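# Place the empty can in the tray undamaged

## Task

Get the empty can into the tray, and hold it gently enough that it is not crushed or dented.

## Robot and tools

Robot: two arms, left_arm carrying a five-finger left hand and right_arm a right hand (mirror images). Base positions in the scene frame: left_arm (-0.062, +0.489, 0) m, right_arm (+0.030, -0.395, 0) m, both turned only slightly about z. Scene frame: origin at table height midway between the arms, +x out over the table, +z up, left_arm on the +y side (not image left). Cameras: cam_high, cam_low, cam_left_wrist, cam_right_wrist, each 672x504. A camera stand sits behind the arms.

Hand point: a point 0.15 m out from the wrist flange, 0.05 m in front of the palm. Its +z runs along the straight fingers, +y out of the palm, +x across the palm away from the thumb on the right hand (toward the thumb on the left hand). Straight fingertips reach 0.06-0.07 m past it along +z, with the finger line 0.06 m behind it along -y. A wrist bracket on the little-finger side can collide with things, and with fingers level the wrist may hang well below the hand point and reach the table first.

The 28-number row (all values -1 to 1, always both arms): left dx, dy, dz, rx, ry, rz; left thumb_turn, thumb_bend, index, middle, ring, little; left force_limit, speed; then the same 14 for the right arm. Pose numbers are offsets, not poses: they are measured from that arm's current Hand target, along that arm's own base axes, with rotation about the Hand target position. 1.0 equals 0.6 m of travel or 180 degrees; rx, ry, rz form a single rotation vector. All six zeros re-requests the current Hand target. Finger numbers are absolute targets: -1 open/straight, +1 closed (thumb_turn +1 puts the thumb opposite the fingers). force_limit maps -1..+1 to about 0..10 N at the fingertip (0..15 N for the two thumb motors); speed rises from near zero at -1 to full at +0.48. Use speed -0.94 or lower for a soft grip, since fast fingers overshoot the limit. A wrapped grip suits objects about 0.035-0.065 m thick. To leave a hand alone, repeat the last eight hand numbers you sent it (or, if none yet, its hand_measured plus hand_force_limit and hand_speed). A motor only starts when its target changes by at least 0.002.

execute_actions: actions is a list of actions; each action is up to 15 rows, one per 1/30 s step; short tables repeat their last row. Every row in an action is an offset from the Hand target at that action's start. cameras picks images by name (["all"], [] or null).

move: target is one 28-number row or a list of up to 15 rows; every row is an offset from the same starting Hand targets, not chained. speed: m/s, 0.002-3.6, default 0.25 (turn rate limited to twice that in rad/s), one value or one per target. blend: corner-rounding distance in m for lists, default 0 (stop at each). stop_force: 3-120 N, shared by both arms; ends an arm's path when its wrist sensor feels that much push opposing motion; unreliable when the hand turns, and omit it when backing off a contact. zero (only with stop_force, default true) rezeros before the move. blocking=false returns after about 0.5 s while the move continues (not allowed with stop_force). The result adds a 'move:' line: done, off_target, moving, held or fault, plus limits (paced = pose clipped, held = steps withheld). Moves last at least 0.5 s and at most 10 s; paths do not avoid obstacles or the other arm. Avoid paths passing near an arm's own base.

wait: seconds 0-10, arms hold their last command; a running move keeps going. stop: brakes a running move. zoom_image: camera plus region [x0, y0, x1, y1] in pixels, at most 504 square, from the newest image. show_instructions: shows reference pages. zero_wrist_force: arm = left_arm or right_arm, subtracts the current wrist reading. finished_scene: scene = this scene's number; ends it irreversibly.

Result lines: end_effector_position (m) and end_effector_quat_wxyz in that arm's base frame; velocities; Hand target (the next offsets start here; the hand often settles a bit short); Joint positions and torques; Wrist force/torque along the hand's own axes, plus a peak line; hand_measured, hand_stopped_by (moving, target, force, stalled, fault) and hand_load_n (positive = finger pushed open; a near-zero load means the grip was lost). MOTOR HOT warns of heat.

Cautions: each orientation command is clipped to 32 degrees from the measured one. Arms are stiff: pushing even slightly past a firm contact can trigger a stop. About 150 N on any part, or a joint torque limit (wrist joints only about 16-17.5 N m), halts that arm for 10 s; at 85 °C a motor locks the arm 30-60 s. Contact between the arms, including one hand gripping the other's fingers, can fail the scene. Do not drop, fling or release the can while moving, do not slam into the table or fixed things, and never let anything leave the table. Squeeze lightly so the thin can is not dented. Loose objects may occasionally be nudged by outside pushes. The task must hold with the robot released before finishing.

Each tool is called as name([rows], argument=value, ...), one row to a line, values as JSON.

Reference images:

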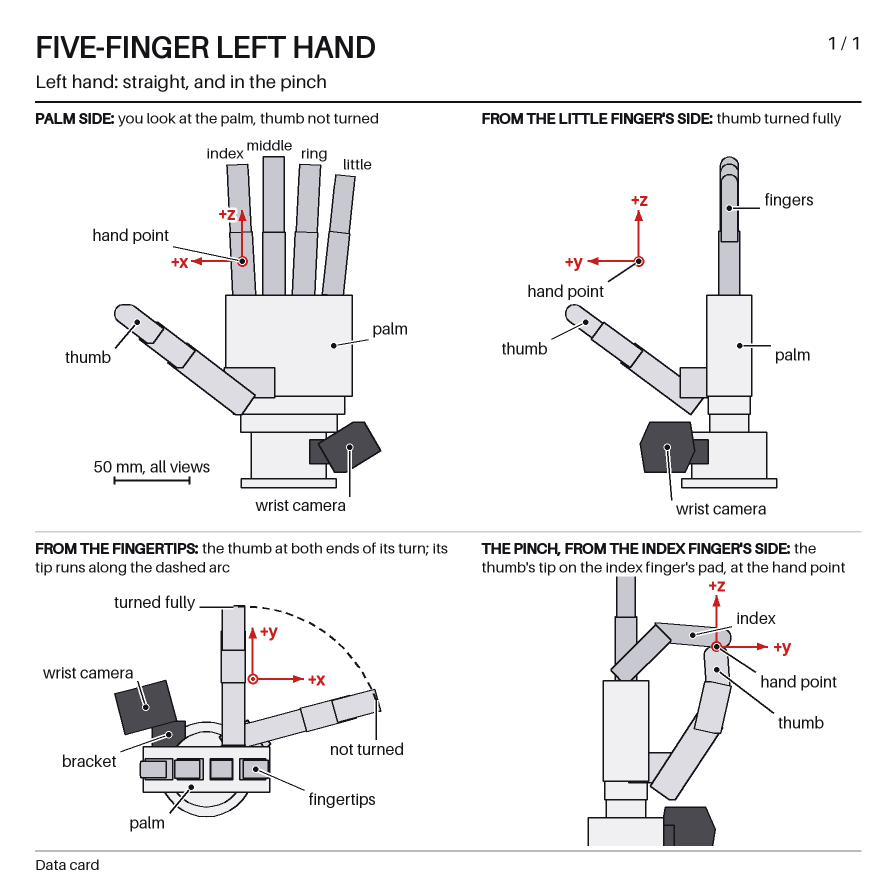

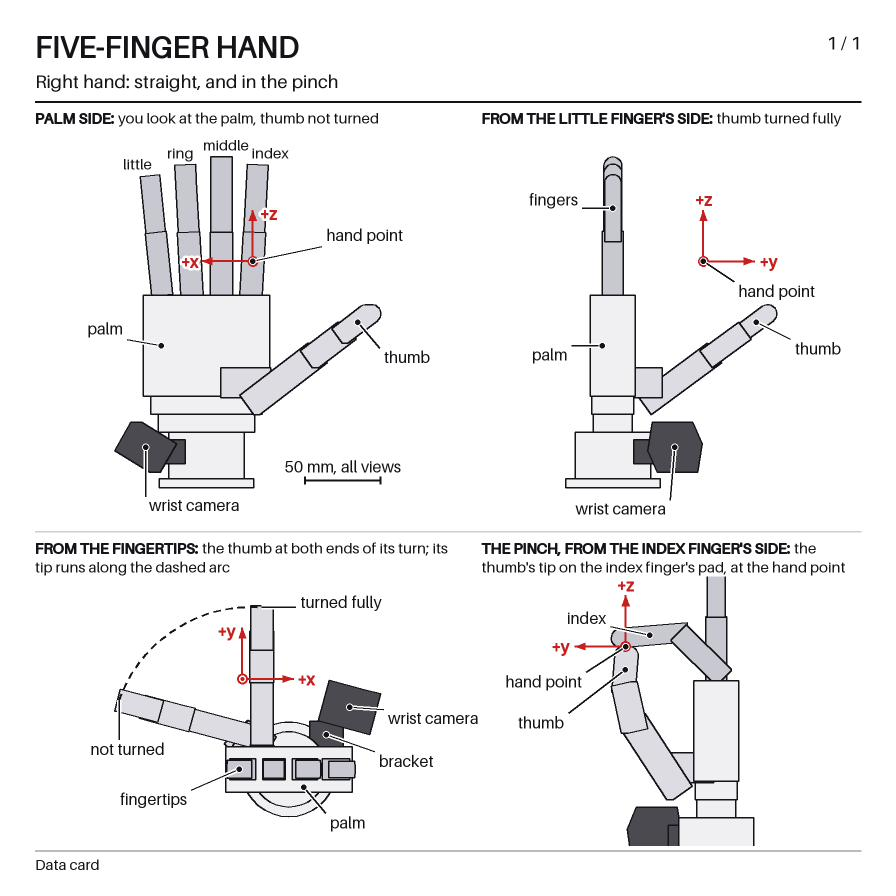

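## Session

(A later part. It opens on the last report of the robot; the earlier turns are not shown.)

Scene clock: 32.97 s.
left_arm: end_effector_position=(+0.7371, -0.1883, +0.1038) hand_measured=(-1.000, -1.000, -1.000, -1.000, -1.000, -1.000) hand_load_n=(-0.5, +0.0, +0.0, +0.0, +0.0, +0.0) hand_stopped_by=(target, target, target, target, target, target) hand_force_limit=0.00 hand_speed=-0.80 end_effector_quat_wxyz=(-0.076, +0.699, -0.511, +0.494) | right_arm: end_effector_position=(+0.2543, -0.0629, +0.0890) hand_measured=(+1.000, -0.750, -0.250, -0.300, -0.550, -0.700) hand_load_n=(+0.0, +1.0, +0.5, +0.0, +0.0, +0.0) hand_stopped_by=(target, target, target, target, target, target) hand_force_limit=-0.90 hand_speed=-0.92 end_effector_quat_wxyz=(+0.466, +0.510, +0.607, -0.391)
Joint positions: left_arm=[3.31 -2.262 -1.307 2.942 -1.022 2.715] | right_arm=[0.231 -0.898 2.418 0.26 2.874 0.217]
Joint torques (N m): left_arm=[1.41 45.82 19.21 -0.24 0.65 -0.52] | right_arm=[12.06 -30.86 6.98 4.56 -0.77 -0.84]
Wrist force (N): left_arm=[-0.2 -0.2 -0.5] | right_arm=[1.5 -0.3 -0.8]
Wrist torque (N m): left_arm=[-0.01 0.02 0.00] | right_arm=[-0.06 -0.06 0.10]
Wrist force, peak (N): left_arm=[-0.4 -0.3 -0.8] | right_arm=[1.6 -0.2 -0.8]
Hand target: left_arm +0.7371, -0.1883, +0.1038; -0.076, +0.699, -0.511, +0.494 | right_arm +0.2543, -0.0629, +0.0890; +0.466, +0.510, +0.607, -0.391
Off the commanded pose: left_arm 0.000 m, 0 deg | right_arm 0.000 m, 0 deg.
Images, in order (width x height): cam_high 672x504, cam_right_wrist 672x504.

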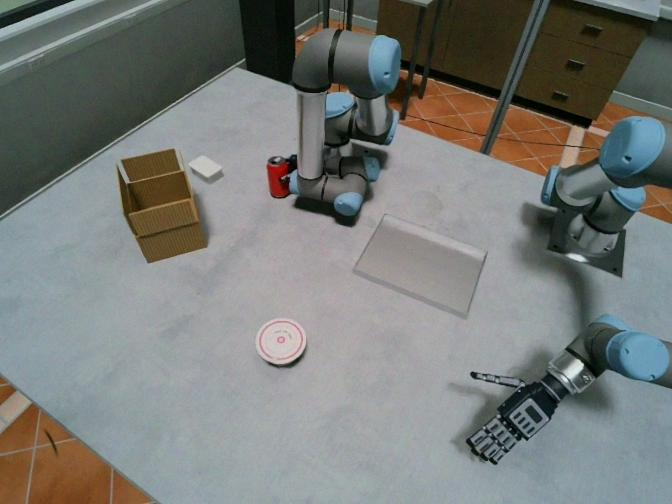

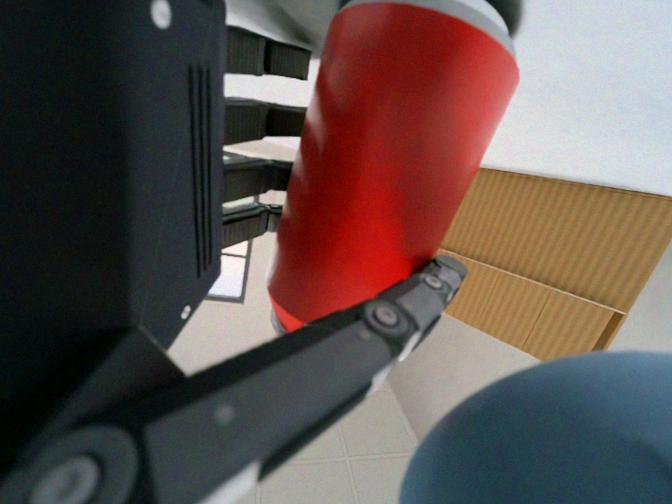

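execute_actions([
  [[0,0,0,0,0,0,-1,-1,-1,-1,-1,-1,0,-0.8, 0,0,0,0,0,0,1,-0.75,0.1,0.05,-0.35,-0.55,-0.88,-0.93]],
], cameras=["cam_right_wrist"])

execute_actions([
  [[0,0,0,0,0,0,-1,-1,-1,-1,-1,-1,0,-0.8, 0,0,0,0,0,0,1,-0.75,0.1,0.05,-0.05,-0.2,-0.9,-0.93]],
], cameras=["cam_right_wrist","cam_high"])

Scene clock: 34.77 s.
left_arm: end_effector_position=(+0.7371, -0.1883, +0.1038) hand_measured=(-1.000, -1.000, -1.000, -1.000, -1.000, -1.000) hand_load_n=(+0.0, +0.0, +0.0, +0.0, +0.0, +0.0) hand_stopped_by=(target, target, target, target, target, target) hand_force_limit=0.00 hand_speed=-0.80 end_effector_quat_wxyz=(-0.076, +0.699, -0.511, +0.494) | right_arm: end_effector_position=(+0.2543, -0.0629, +0.0890) hand_measured=(+1.000, -0.750, -0.244, -0.288, -0.350, -0.550) hand_load_n=(+0.0, +1.5, +0.0, +1.0, +0.0, +0.0) hand_stopped_by=(target, target, force, force, target, target) hand_force_limit=-0.88 hand_speed=-0.93 end_effector_quat_wxyz=(+0.466, +0.510, +0.607, -0.391)
Joint positions: left_arm=[3.31 -2.262 -1.307 2.942 -1.022 2.715] | right_arm=[0.231 -0.898 2.418 0.26 2.874 0.217]
Joint torques (N m): left_arm=[1.91 45.92 18.88 -0.31 0.46 -0.58] | right_arm=[11.84 -30.23 10.53 4.42 -0.8 -0.73]
Wrist force (N): left_arm=[-0.3 -0.2 -0.2] | right_arm=[1.3 -0.3 -0.7]
Wrist torque (N m): left_arm=[-0.02 0.04 -0.01] | right_arm=[-0.06 -0.05 0.08]
Wrist force, peak (N): left_arm=[-0.3 -0.2 -0.8] | right_arm=[1.4 -0.3 -0.9]
Hand target: left_arm +0.7371, -0.1883, +0.1038; -0.076, +0.699, -0.511, +0.494 | right_arm +0.2543, -0.0629, +0.0890; +0.466, +0.510, +0.607, -0.391
Off the commanded pose: left_arm 0.000 m, 0 deg | right_arm 0.000 m, 0 deg.
Images, in order (width x height): cam_right_wrist 672x504.

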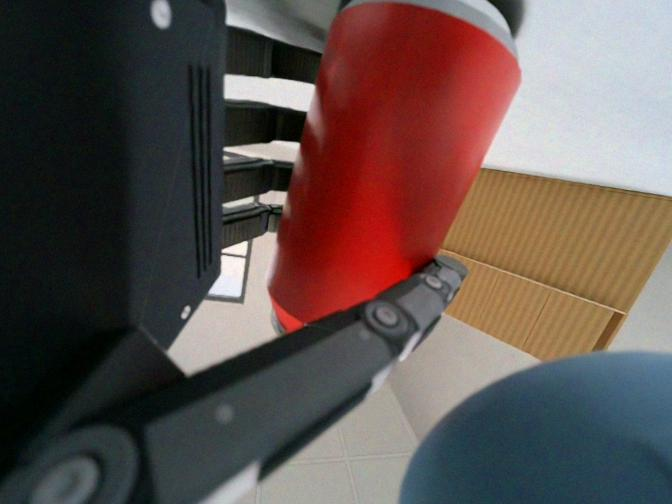

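Scene clock: 36.50 s.
left_arm: end_effector_position=(+0.7371, -0.1883, +0.1038) hand_measured=(-1.000, -1.000, -1.000, -1.000, -1.000, -1.000) hand_load_n=(+0.0, +0.0, +0.0, +0.0, +0.0, +0.0) hand_stopped_by=(target, target, target, target, target, target) hand_force_limit=0.00 hand_speed=-0.80 end_effector_quat_wxyz=(-0.076, +0.699, -0.511, +0.494) | right_arm: end_effector_position=(+0.2543, -0.0629, +0.0890) hand_measured=(+1.000, -0.750, -0.244, -0.288, -0.278, -0.262) hand_load_n=(+0.0, +0.5, +0.5, +0.0, +0.0, +0.5) hand_stopped_by=(target, target, force, force, force, force) hand_force_limit=-0.90 hand_speed=-0.93 end_effector_quat_wxyz=(+0.466, +0.510, +0.607, -0.391)
Joint positions: left_arm=[3.31 -2.262 -1.307 2.942 -1.022 2.715] | right_arm=[0.231 -0.898 2.418 0.26 2.874 0.217]
Joint torques (N m): left_arm=[1.63 46.17 19.72 -0.29 0.44 -0.62] | right_arm=[9.71 -30.33 9.69 4.35 -0.44 -0.73]
Wrist force (N): left_arm=[-0.3 -0.1 -0.2] | right_arm=[1.4 -0.3 -0.9]
Wrist torque (N m): left_arm=[-0.01 0.04 -0.02] | right_arm=[-0.04 -0.06 0.10]
Wrist force, peak (N): left_arm=[-0.3 -0.1 -0.7] | right_arm=[1.4 -0.3 -0.9]
Hand target: left_arm +0.7371, -0.1883, +0.1038; -0.076, +0.699, -0.511, +0.494 | right_arm +0.2543, -0.0629, +0.0890; +0.466, +0.510, +0.607, -0.391
Off the commanded pose: left_arm 0.000 m, 0 deg | right_arm 0.000 m, 0 deg.
Images, in order (width x height): cam_high 672x504, cam_right_wrist 672x504.

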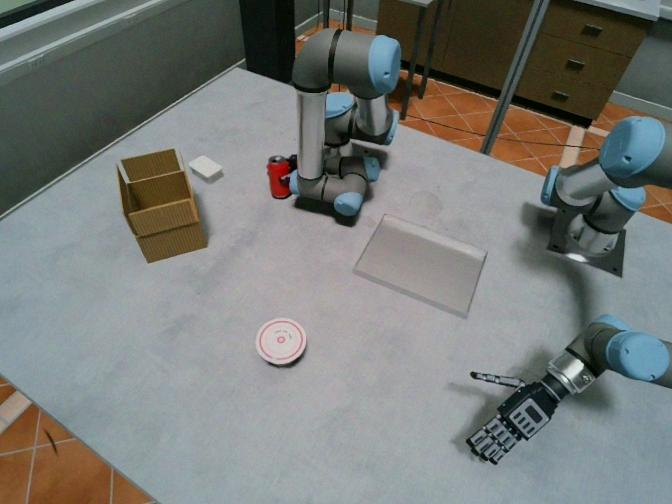

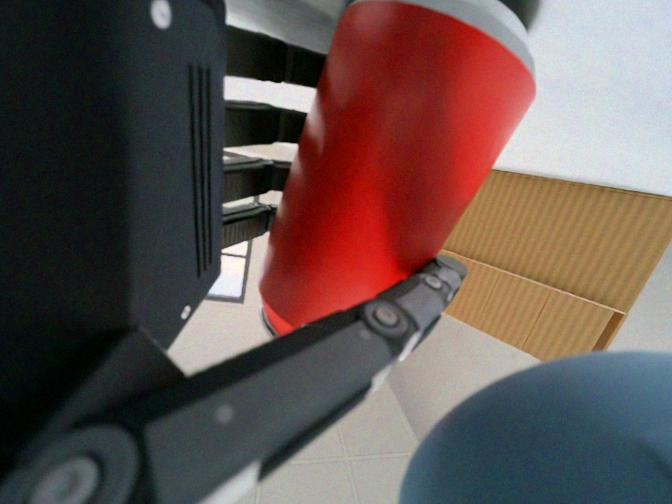

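move([
  [0,0,0,0,0,0,-1,-1,-1,-1,-1,-1,0,-0.8, 0,0,0.1,0,0,0,1,-0.75,0.1,0.05,-0.05,-0.2,-0.9,-0.93],
  [0,0,0,0,0,0,-1,-1,-1,-1,-1,-1,0,-0.8, 0.3762,0.4382,0.1933,0,0,0.4444,1,-0.75,0.1,0.05,-0.05,-0.2,-0.9,-0.93],
], speed=[0.06,0.22], blend=[0.01,0], cameras=["all"])

Scene clock: 44.43 s.
left_arm: end_effector_position=(+0.7371, -0.1883, +0.1038) hand_measured=(-1.000, -1.000, -1.000, -1.000, -1.000, -1.000) hand_load_n=(+0.0, +0.0, +0.0, +0.0, +0.0, +0.0) hand_stopped_by=(target, target, target, target, target, target) hand_force_limit=0.00 hand_speed=-0.80 end_effector_quat_wxyz=(-0.076, +0.699, -0.511, +0.494) | right_arm: end_effector_position=(+0.4801, +0.1999, +0.2050) hand_measured=(+1.000, -0.750, -0.244, -0.288, -0.278, -0.262) hand_load_n=(+0.0, +0.0, +0.0, +0.0, +0.0, +0.0) hand_stopped_by=(target, target, force, force, force, force) hand_force_limit=-0.90 hand_speed=-0.93 end_effector_quat_wxyz=(+0.609, +0.001, +0.793, +0.000)
Joint positions: left_arm=[3.31 -2.262 -1.307 2.942 -1.022 2.715] | right_arm=[0.029 -1.672 2.36 -0.427 1.599 -1.562]
Joint torques (N m): left_arm=[1.8 46.97 19.05 -0.41 0.45 -0.66] | right_arm=[15.11 -12.89 -5.25 -2.59 -1.8 -0.23]
Wrist force (N): left_arm=[-0.3 -0.3 -0.5] | right_arm=[1.3 -0.5 -0.9]
Wrist torque (N m): left_arm=[-0.02 0.03 -0.01] | right_arm=[-0.08 -0.07 0.09]
Wrist force, peak (N): left_arm=[-0.6 -0.2 -0.8] | right_arm=[1.0 -1.7 -1.1]
Hand target: left_arm +0.7371, -0.1883, +0.1038; -0.076, +0.699, -0.511, +0.494 | right_arm +0.4800, +0.2000, +0.2049; +0.609, +0.001, +0.793, +0.000
Off the commanded pose: left_arm 0.000 m, 0 deg | right_arm 0.000 m, 0 deg.
move: done

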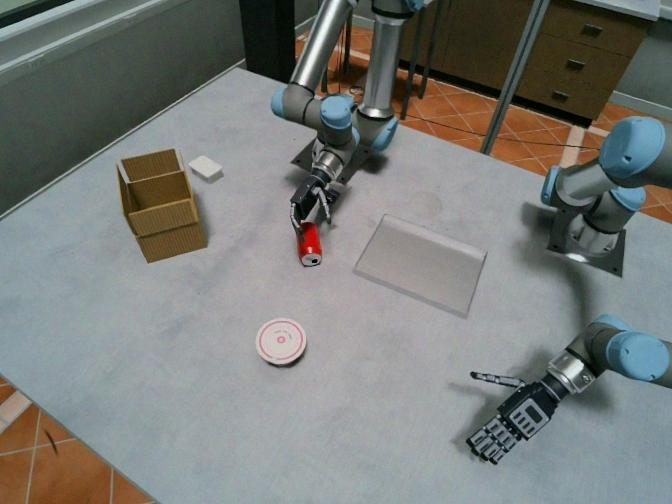

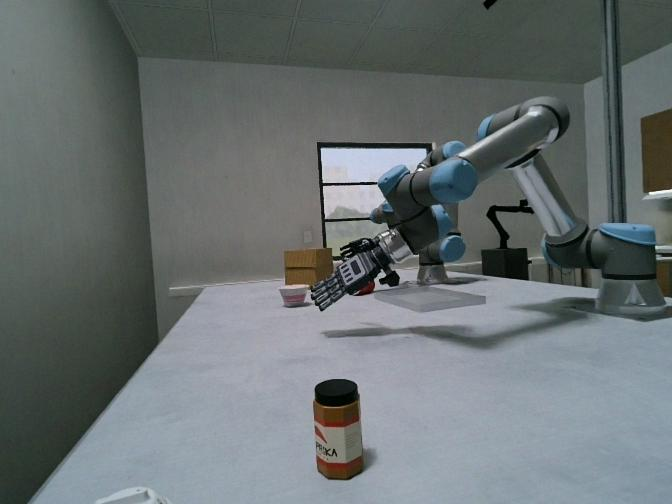

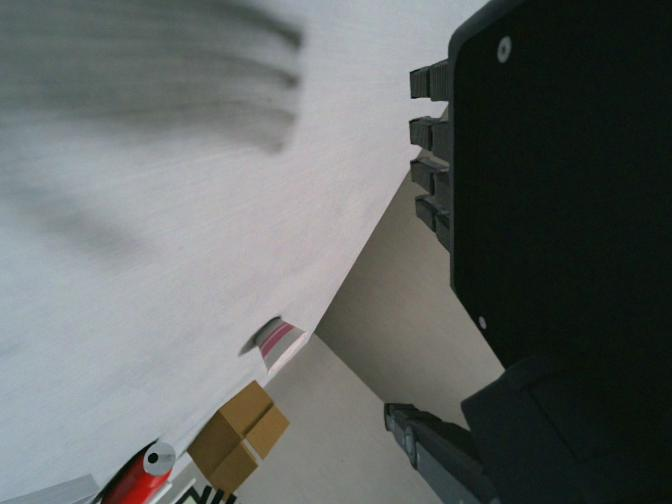

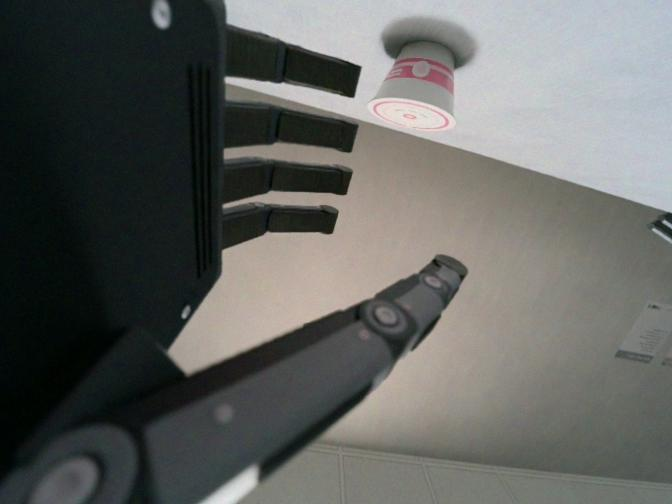

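zoom_image(camera="cam_high", region=[260, 170, 380, 290])

execute_actions(actions=[])

zoom_image(camera="cam_high", region=[260, 170, 380, 290])

zoom_image(camera="cam_left_wrist", region=[80, 400, 280, 504])

Scaled by 4.200.

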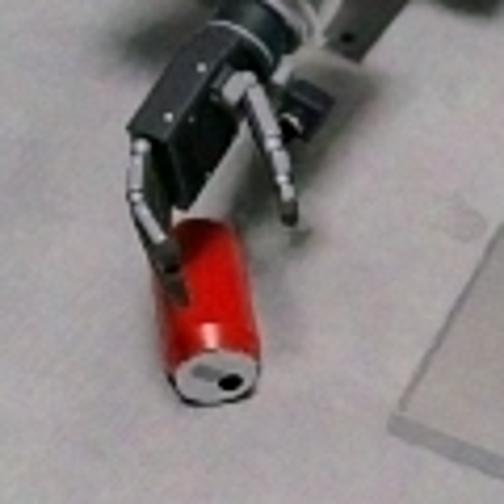

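Scene clock: 44.83 s.
left_arm: end_effector_position=(+0.7371, -0.1883, +0.1038) hand_measured=(-1.000, -1.000, -1.000, -1.000, -1.000, -1.000) hand_load_n=(+0.0, +0.0, +0.0, +0.0, +0.0, +0.0) hand_stopped_by=(target, target, target, target, target, target) hand_force_limit=0.00 hand_speed=-0.80 end_effector_quat_wxyz=(-0.076, +0.699, -0.511, +0.494) | right_arm: end_effector_position=(+0.4800, +0.2000, +0.2050) hand_measured=(+1.000, -0.750, -0.244, -0.288, -0.278, -0.262) hand_load_n=(+0.0, +0.0, +0.0, +0.0, +0.0, +0.0) hand_stopped_by=(target, target, force, force, force, force) hand_force_limit=-0.90 hand_speed=-0.93 end_effector_quat_wxyz=(+0.609, +0.001, +0.793, +0.000)
Joint positions: left_arm=[3.31 -2.262 -1.307 2.942 -1.022 2.715] | right_arm=[0.029 -1.672 2.36 -0.427 1.599 -1.562]
Joint velocities: within noise
Joint torques (N m): left_arm=[1.62 47.07 19.71 -0.34 0.48 -0.67] | right_arm=[15.04 -13.95 -3.24 -2.83 -1.98 -0.91]
Motor temperatures (°C): left_arm=[32 30 34 41 39 43] | right_arm=[31 33 34 35 40 40]
Wrist force (N): left_arm=[-0.2 0.3 -0.3] | right_arm=[1.4 -0.3 -0.7]
Wrist torque (N m): left_arm=[0.06 0.02 -0.02] | right_arm=[-0.07 -0.10 0.11]
Wrist force, peak (N): left_arm=[-0.1 -0.3 -0.7] | right_arm=[1.3 -0.2 -1.0]
Hand target: left_arm +0.7371, -0.1883, +0.1038; -0.076, +0.699, -0.511, +0.494 | right_arm +0.4800, +0.2000, +0.2049; +0.609, +0.001, +0.793, +0.000
Off the commanded pose: left_arm 0.000 m, 0 deg | right_arm 0.000 m, 0 deg.

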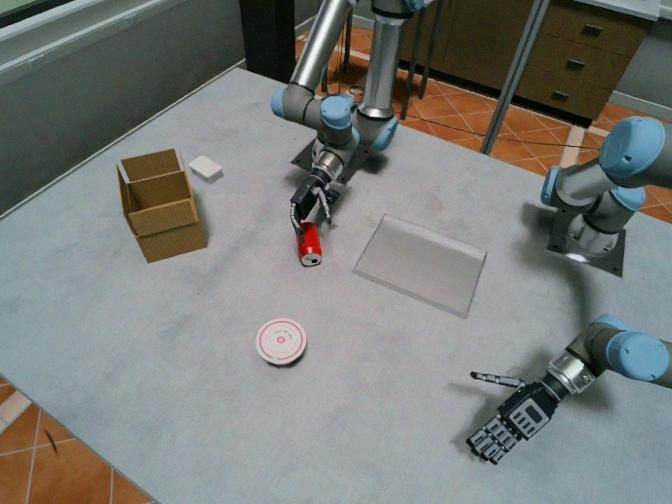

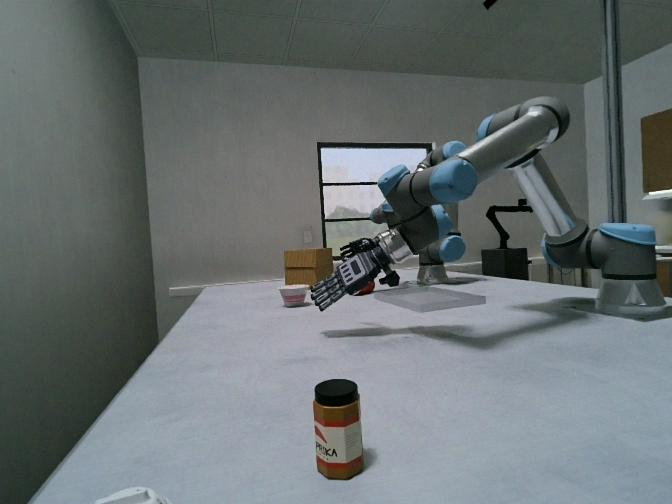

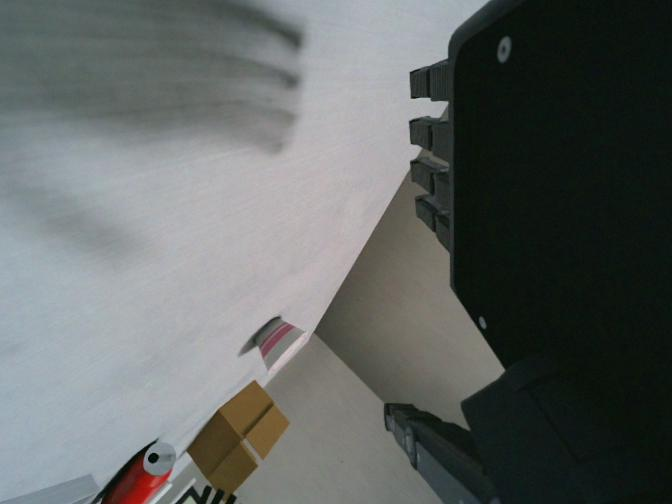

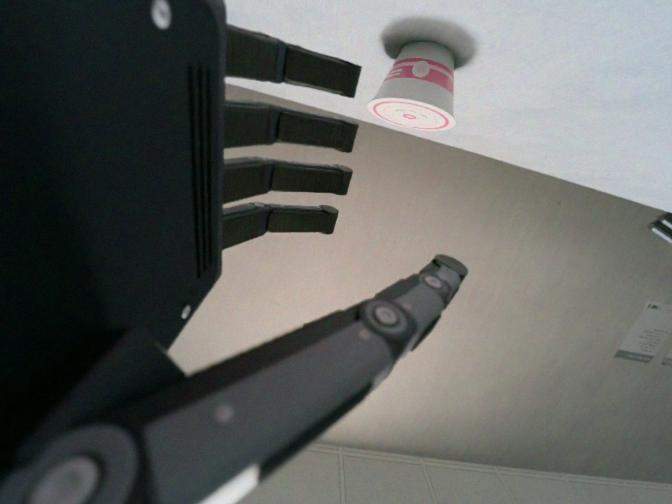

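Scaled by 4.200.

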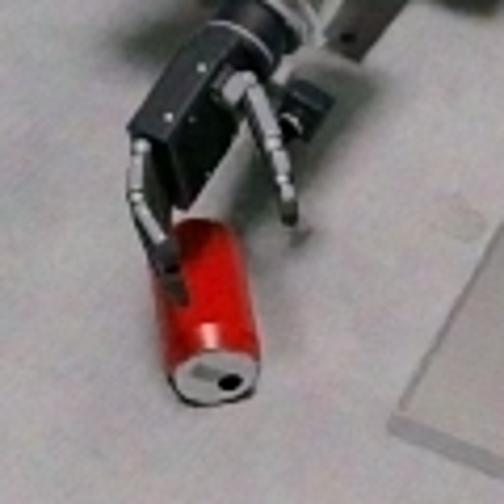

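Scaled by 2.520.

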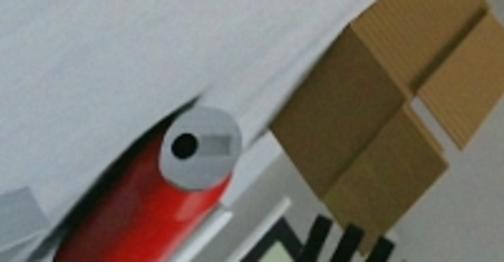

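move(target=[0,0,0,0,0,0,-1,-1,-1,-1,-1,-1,0,-0.8, -0.1717,0.0117,-0.05,-0.3755,0.2657,-0.055,1,-1,-1,-1,-1,-1,-0.5,-0.3], speed=0.25, cameras=["all"])

zoom_image(camera="cam_high", region=[260, 170, 380, 290])

Scene clock: 53.40 s.
left_arm: end_effector_position=(+0.7371, -0.1883, +0.1038) hand_measured=(-1.000, -1.000, -1.000, -1.000, -1.000, -1.000) hand_load_n=(+0.0, +0.0, +0.0, +0.0, +0.0, +0.0) hand_stopped_by=(target, target, target, target, target, target) hand_force_limit=0.00 hand_speed=-0.80 end_effector_quat_wxyz=(-0.076, +0.699, -0.511, +0.494) | right_arm: end_effector_position=(+0.3770, +0.2071, +0.1750) hand_measured=(+1.000, -1.000, -1.000, -1.000, -1.000, -1.000) hand_load_n=(+0.0, +0.0, +0.0, +0.0, +0.0, +0.0) hand_stopped_by=(target, target, target, target, target, target) hand_force_limit=-0.50 hand_speed=-0.30 end_effector_quat_wxyz=(+0.152, -0.265, +0.825, -0.476)
Joint positions: left_arm=[3.31 -2.262 -1.307 2.942 -1.022 2.715] | right_arm=[0.627 -1.18 1.727 1.033 2.617 -1.561]
Joint torques (N m): left_arm=[2.1 48.27 20.26 -0.43 0.47 -0.81] | right_arm=[-10.62 -27.58 -2.54 4.14 -0.67 0.65]
Wrist force (N): left_arm=[-0.1 0.0 -0.4] | right_arm=[-0.9 1.6 -0.6]
Wrist torque (N m): left_arm=[0.02 0.02 -0.01] | right_arm=[0.10 0.14 -0.10]
Wrist force, peak (N): left_arm=[-0.3 0.1 -0.8] | right_arm=[-1.3 1.9 -0.9]
Hand target: left_arm +0.7371, -0.1883, +0.1038; -0.076, +0.699, -0.511, +0.494 | right_arm +0.3770, +0.2070, +0.1749; +0.152, -0.265, +0.825, -0.476
Off the commanded pose: left_arm 0.000 m, 0 deg | right_arm 0.000 m, 0 deg.
move: done

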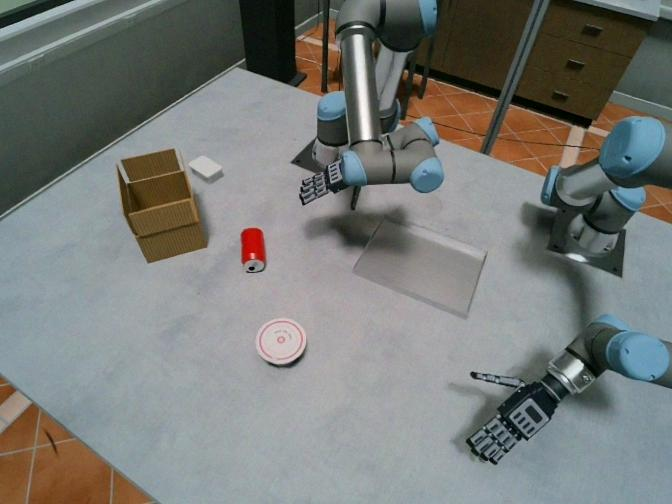

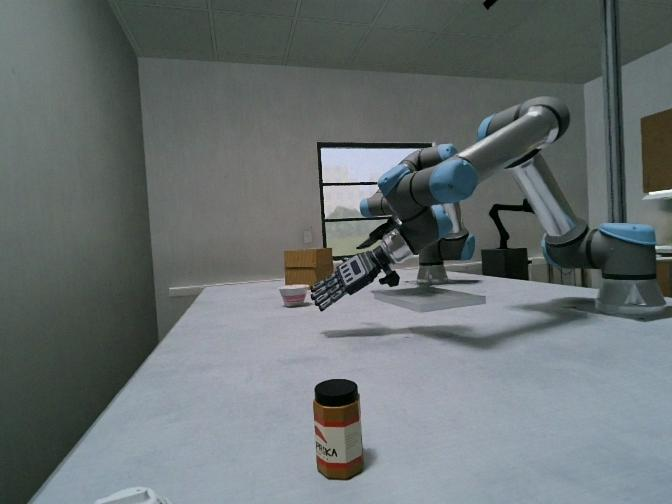

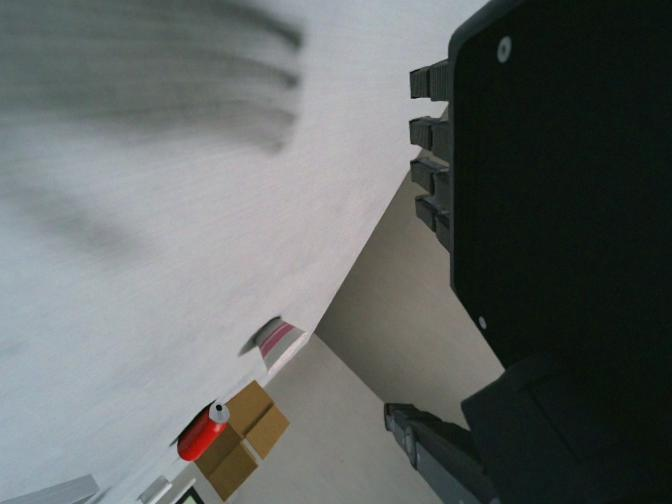

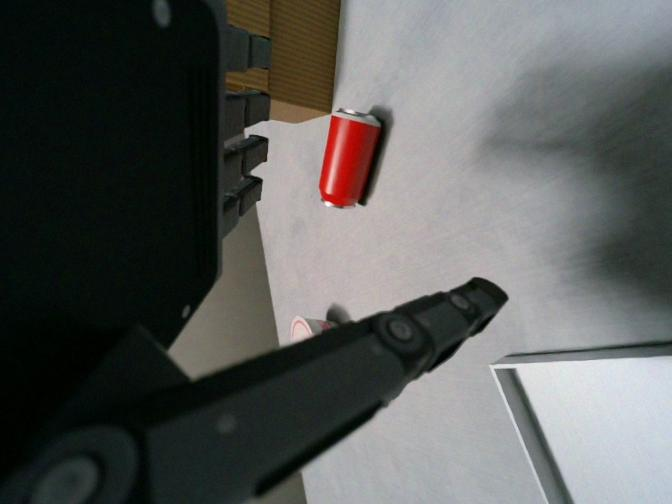

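Scaled by 4.200.

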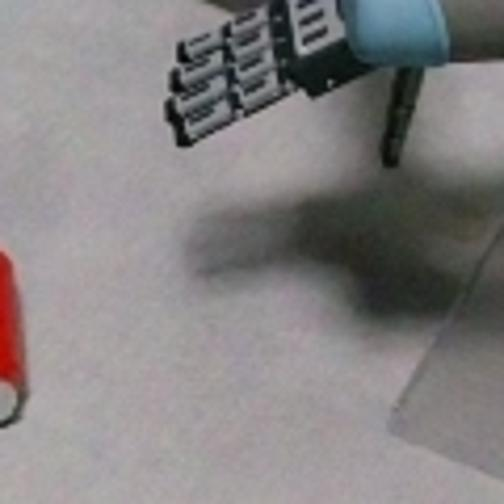

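wait(seconds=0.2, cameras=["cam_high","cam_right_wrist"])

Scene clock: 53.83 s.
left_arm: end_effector_position=(+0.7371, -0.1883, +0.1038) hand_measured=(-1.000, -1.000, -1.000, -1.000, -1.000, -1.000) hand_load_n=(+0.0, +0.0, +0.0, +0.0, +0.0, +0.0) hand_stopped_by=(target, target, target, target, target, target) hand_force_limit=0.00 hand_speed=-0.80 end_effector_quat_wxyz=(-0.076, +0.699, -0.511, +0.494) | right_arm: end_effector_position=(+0.3770, +0.2070, +0.1750) hand_measured=(+1.000, -1.000, -1.000, -1.000, -1.000, -1.000) hand_load_n=(+0.0, +0.0, +0.0, +0.0, +0.0, +0.0) hand_stopped_by=(target, target, target, target, target, target) hand_force_limit=-0.50 hand_speed=-0.30 end_effector_quat_wxyz=(+0.152, -0.265, +0.825, -0.476)
Joint positions: left_arm=[3.31 -2.262 -1.307 2.942 -1.022 2.715] | right_arm=[0.627 -1.18 1.727 1.033 2.617 -1.561]
Joint torques (N m): left_arm=[1.36 48.04 19.78 -0.33 0.5 -0.76] | right_arm=[-9.65 -26.48 -3.15 4.88 -0.75 0.94]
Wrist force (N): left_arm=[-0.3 -0.4 -0.3] | right_arm=[-0.7 1.7 -0.6]
Wrist torque (N m): left_arm=[-0.04 0.04 -0.01] | right_arm=[0.13 0.11 -0.08]
Wrist force, peak (N): left_arm=[-0.3 -0.3 -0.6] | right_arm=[-0.9 1.9 -0.6]
Hand target: left_arm +0.7371, -0.1883, +0.1038; -0.076, +0.699, -0.511, +0.494 | right_arm +0.3770, +0.2070, +0.1749; +0.152, -0.265, +0.825, -0.476
Off the commanded pose: left_arm 0.000 m, 0 deg | right_arm 0.000 m, 0 deg.
wait: 0.20 s; at rest from the start
Images, in order (width x height): cam_high 672x504, cam_right_wrist 672x504.

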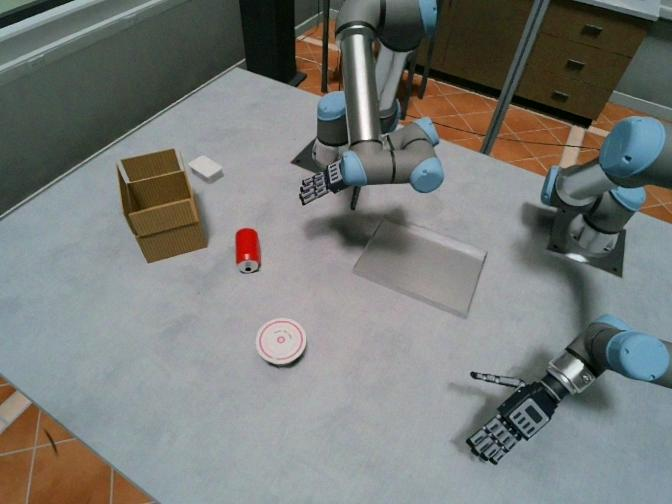

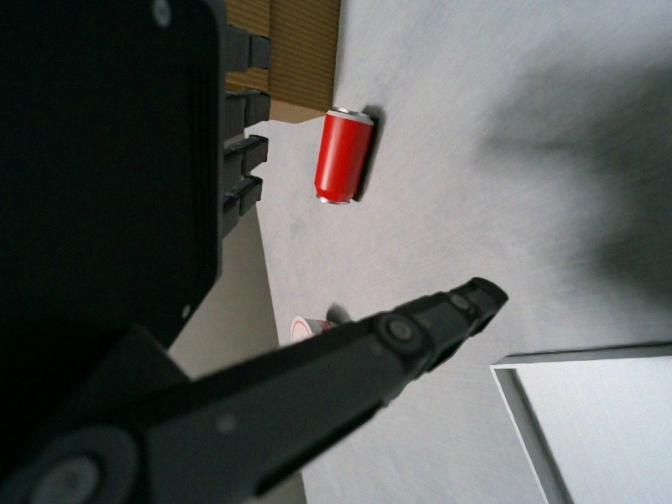

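wait(seconds=0.3, cameras=["cam_high"])

Scene clock: 54.90 s.
left_arm: end_effector_position=(+0.7371, -0.1883, +0.1038) hand_measured=(-1.000, -1.000, -1.000, -1.000, -1.000, -1.000) hand_load_n=(+0.0, +0.0, +0.0, +0.0, -0.5, +0.0) hand_stopped_by=(target, target, target, target, target, target) hand_force_limit=0.00 hand_speed=-0.80 end_effector_quat_wxyz=(-0.076, +0.699, -0.511, +0.494) | right_arm: end_effector_position=(+0.3770, +0.2070, +0.1749) hand_measured=(+1.000, -1.000, -1.000, -1.000, -1.000, -1.000) hand_load_n=(+0.0, -0.5, +0.0, +0.0, +0.0, +0.0) hand_stopped_by=(target, target, target, target, target, target) hand_force_limit=-0.50 hand_speed=-0.30 end_effector_quat_wxyz=(+0.152, -0.265, +0.825, -0.476)
Joint positions: left_arm=[3.31 -2.262 -1.307 2.942 -1.022 2.715] | right_arm=[0.627 -1.18 1.727 1.033 2.617 -1.561]
Joint torques (N m): left_arm=[1.16 47.56 20.62 -0.35 0.5 -0.8] | right_arm=[-10.09 -24.29 -2.73 5.02 -0.1 0.86]
Wrist force (N): left_arm=[-0.3 -0.4 -0.2] | right_arm=[-0.9 1.7 -0.5]
Wrist torque (N m): left_arm=[-0.05 0.05 0.00] | right_arm=[0.12 0.14 -0.09]
Wrist force, peak (N): left_arm=[-0.3 -0.4 -0.6] | right_arm=[-1.1 1.8 -0.6]
Hand target: left_arm +0.7371, -0.1883, +0.1038; -0.076, +0.699, -0.511, +0.494 | right_arm +0.3770, +0.2070, +0.1749; +0.152, -0.265, +0.825, -0.476
Off the commanded pose: left_arm 0.000 m, 0 deg | right_arm 0.000 m, 0 deg.
wait: 0.30 s; at rest from the start
Images, in order (width x height): cam_high 672x504.

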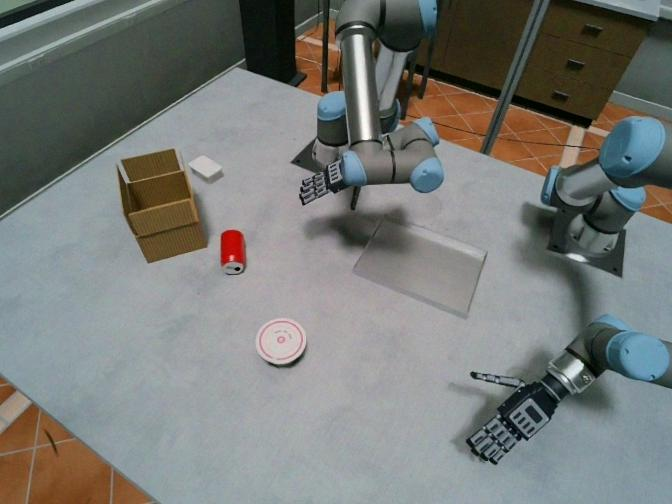

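wait(seconds=1.0, cameras=["cam_high"])

Scene clock: 56.47 s.
left_arm: end_effector_position=(+0.7371, -0.1883, +0.1038) hand_measured=(-1.000, -1.000, -1.000, -1.000, -1.000, -1.000) hand_load_n=(-0.5, +0.0, +0.0, +0.0, +0.0, +0.0) hand_stopped_by=(target, target, target, target, target, target) hand_force_limit=0.00 hand_speed=-0.80 end_effector_quat_wxyz=(-0.076, +0.699, -0.511, +0.494) | right_arm: end_effector_position=(+0.3770, +0.2070, +0.1749) hand_measured=(+1.000, -1.000, -1.000, -1.000, -1.000, -1.000) hand_load_n=(+0.0, +0.0, -0.5, +0.0, +0.0, +0.0) hand_stopped_by=(target, target, target, target, target, target) hand_force_limit=-0.50 hand_speed=-0.30 end_effector_quat_wxyz=(+0.152, -0.265, +0.825, -0.476)
Joint positions: left_arm=[3.31 -2.262 -1.307 2.942 -1.022 2.715] | right_arm=[0.627 -1.18 1.727 1.033 2.617 -1.561]
Joint torques (N m): left_arm=[0.78 48.53 20.72 -0.36 0.5 -0.81] | right_arm=[-11.22 -26 -2.24 5.22 0.43 0.69]
Wrist force (N): left_arm=[-0.2 0.1 -0.2] | right_arm=[-0.9 1.8 -0.4]
Wrist torque (N m): left_arm=[0.03 0.03 -0.01] | right_arm=[0.11 0.13 -0.09]
Wrist force, peak (N): left_arm=[-0.6 -0.3 -0.5] | right_arm=[-1.0 2.0 -0.7]
Hand target: left_arm +0.7371, -0.1883, +0.1038; -0.076, +0.699, -0.511, +0.494 | right_arm +0.3770, +0.2070, +0.1749; +0.152, -0.265, +0.825, -0.476
Off the commanded pose: left_arm 0.000 m, 0 deg | right_arm 0.000 m, 0 deg.
wait: 1.00 s; at rest from the start
Images, in order (width x height): cam_high 672x504.

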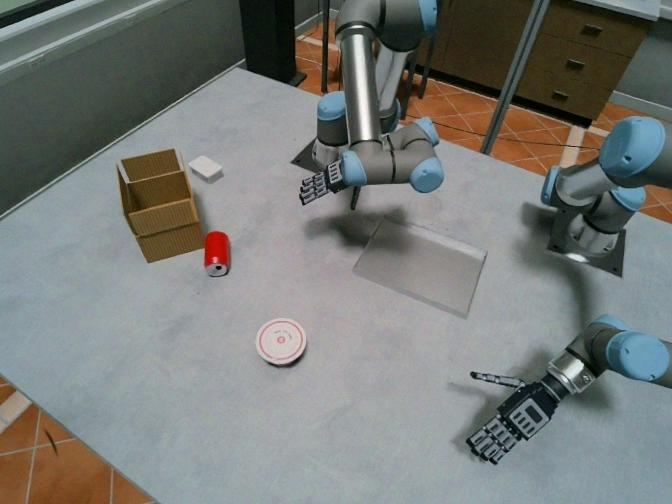

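wait(seconds=0.7, cameras=["cam_high"])

zoom_image(camera="cam_high", region=[170, 200, 270, 300])

Scene clock: 57.53 s.
left_arm: end_effector_position=(+0.7371, -0.1883, +0.1038) hand_measured=(-1.000, -1.000, -1.000, -1.000, -1.000, -1.000) hand_load_n=(+0.0, +0.0, +0.0, +0.0, +0.0, +0.0) hand_stopped_by=(target, target, target, target, target, target) hand_force_limit=0.00 hand_speed=-0.80 end_effector_quat_wxyz=(-0.076, +0.699, -0.511, +0.494) | right_arm: end_effector_position=(+0.3770, +0.2070, +0.1749) hand_measured=(+1.000, -1.000, -1.000, -1.000, -1.000, -1.000) hand_load_n=(+0.0, +0.0, +0.0, +0.0, +0.0, +0.0) hand_stopped_by=(target, target, target, target, target, target) hand_force_limit=-0.50 hand_speed=-0.30 end_effector_quat_wxyz=(+0.152, -0.265, +0.825, -0.476)
Joint positions: left_arm=[3.31 -2.262 -1.307 2.942 -1.022 2.715] | right_arm=[0.627 -1.18 1.727 1.033 2.617 -1.561]
Joint torques (N m): left_arm=[1.36 48.43 20.5 -0.39 0.48 -0.85] | right_arm=[-10.74 -24.49 -3.07 5.01 1.01 0.69]
Wrist force (N): left_arm=[0.0 -0.2 -0.6] | right_arm=[-1.0 1.7 -0.7]
Wrist torque (N m): left_arm=[0.00 -0.01 0.01] | right_arm=[0.13 0.16 -0.10]
Wrist force, peak (N): left_arm=[-0.5 0.1 -0.9] | right_arm=[-1.1 1.8 -0.7]
Hand target: left_arm +0.7371, -0.1883, +0.1038; -0.076, +0.699, -0.511, +0.494 | right_arm +0.3770, +0.2070, +0.1749; +0.152, -0.265, +0.825, -0.476
Off the commanded pose: left_arm 0.000 m, 0 deg | right_arm 0.000 m, 0 deg.
wait: 0.70 s; at rest from the start
Images, in order (width x height): cam_high 672x504.

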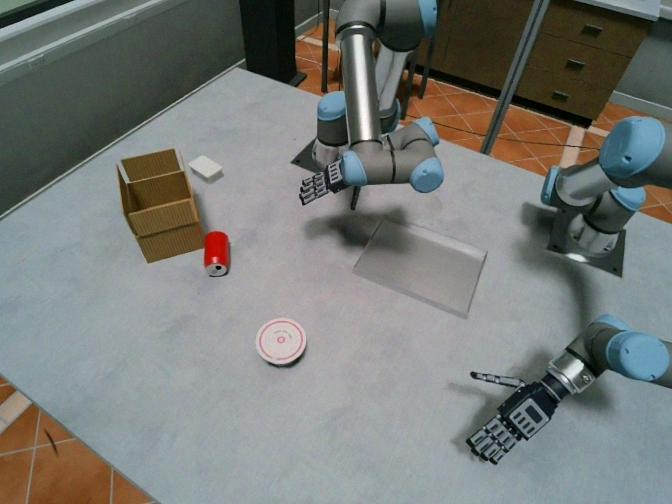

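Scaled by 5.040.

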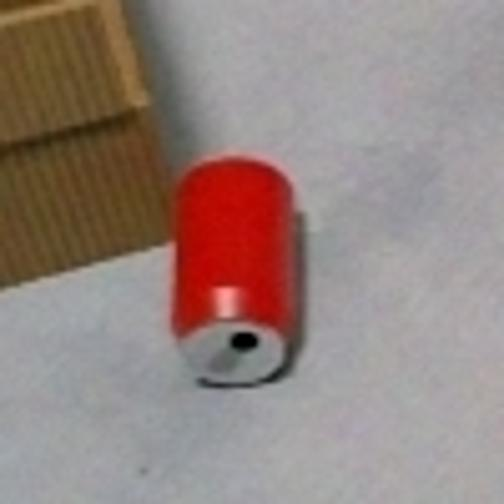

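move(target=[0,0,0,0,0,0,-1,-1,-1,-1,-1,-1,0,-0.8, 0.255,-0.3225,-0.0333,0,0,0.0189,1,-1,-1,-1,-1,-1,-0.5,-0.3], speed=0.2, cameras=["cam_high","cam_low","cam_right_wrist"])

zoom_image(camera="cam_right_wrist", region=[230, 0, 530, 300])

zoom_image(camera="cam_high", region=[170, 180, 300, 300])

Scene clock: 62.40 s.
left_arm: end_effector_position=(+0.7371, -0.1883, +0.1038) hand_measured=(-1.000, -1.000, -1.000, -1.000, -1.000, -1.000) hand_load_n=(-0.5, +0.0, +0.0, +0.0, +0.0, +0.0) hand_stopped_by=(target, target, target, target, target, target) hand_force_limit=0.00 hand_speed=-0.80 end_effector_quat_wxyz=(-0.076, +0.699, -0.511, +0.494) | right_arm: end_effector_position=(+0.5300, +0.0136, +0.1550) hand_measured=(+1.000, -1.000, -1.000, -1.000, -1.000, -1.000) hand_load_n=(+0.0, +0.0, +0.0, +0.0, +0.0, +0.0) hand_stopped_by=(target, target, target, target, target, target) hand_force_limit=-0.50 hand_speed=-0.30 end_effector_quat_wxyz=(+0.166, -0.290, +0.816, -0.471)
Joint positions: left_arm=[3.31 -2.262 -1.307 2.942 -1.022 2.715] | right_arm=[0.015 -1.321 1.767 0.307 2.32 -2.575]
Joint torques (N m): left_arm=[1.6 48.38 20.37 -0.36 0.49 -0.88] | right_arm=[-7.11 -33.23 -6.2 0.63 0.74 -0.79]
Wrist force (N): left_arm=[-0.3 0.1 -0.2] | right_arm=[-1.1 1.7 -1.0]
Wrist torque (N m): left_arm=[0.02 0.05 -0.02] | right_arm=[0.09 0.15 0.04]
Wrist force, peak (N): left_arm=[-0.6 -0.3 -0.5] | right_arm=[-0.8 2.7 -2.1]
Hand target: left_arm +0.7371, -0.1883, +0.1038; -0.076, +0.699, -0.511, +0.494 | right_arm +0.5300, +0.0135, +0.1550; +0.166, -0.290, +0.816, -0.471
Off the commanded pose: left_arm 0.000 m, 0 deg | right_arm 0.000 m, 0 deg.
move: done
Images, in order (width x height): cam_high 672x504, cam_low 672x504, cam_right_wrist 672x504.

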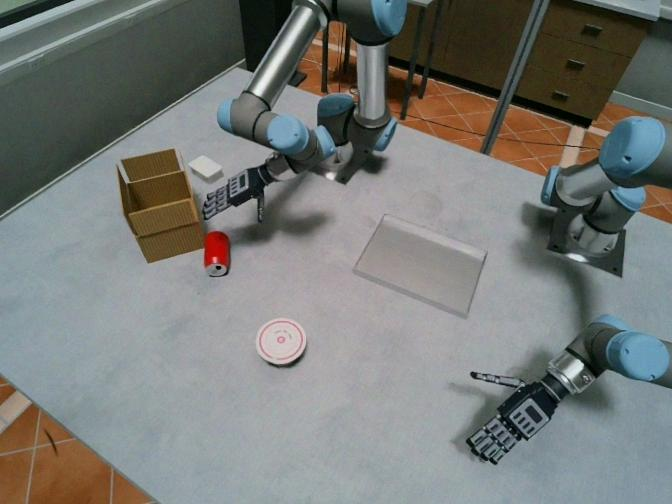

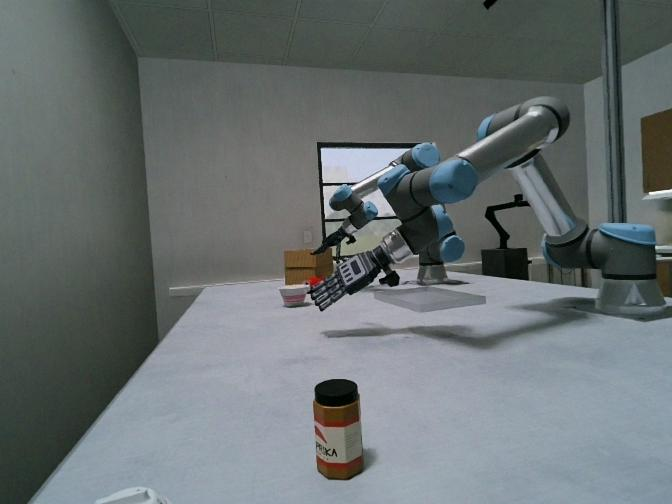

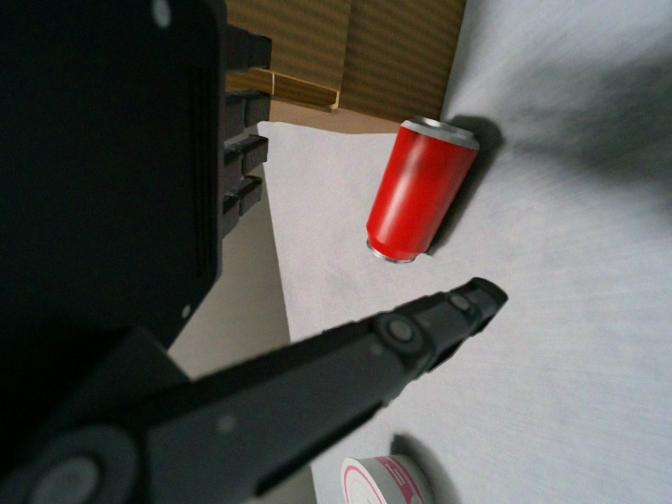

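Scaled by 1.680.

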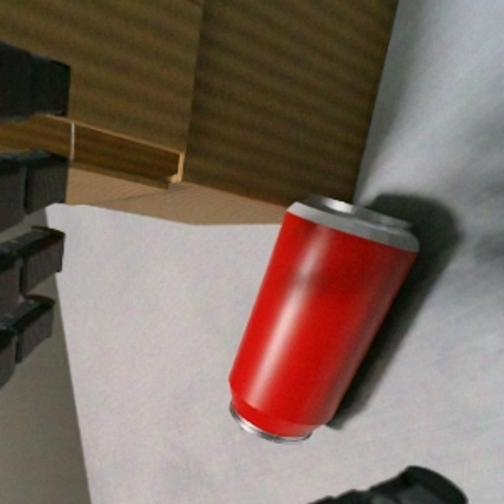

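Scaled by 3.877.

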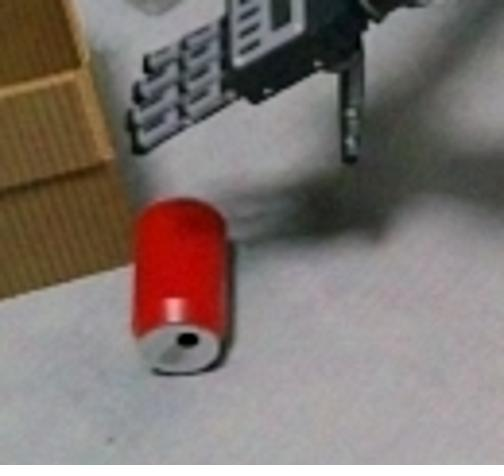

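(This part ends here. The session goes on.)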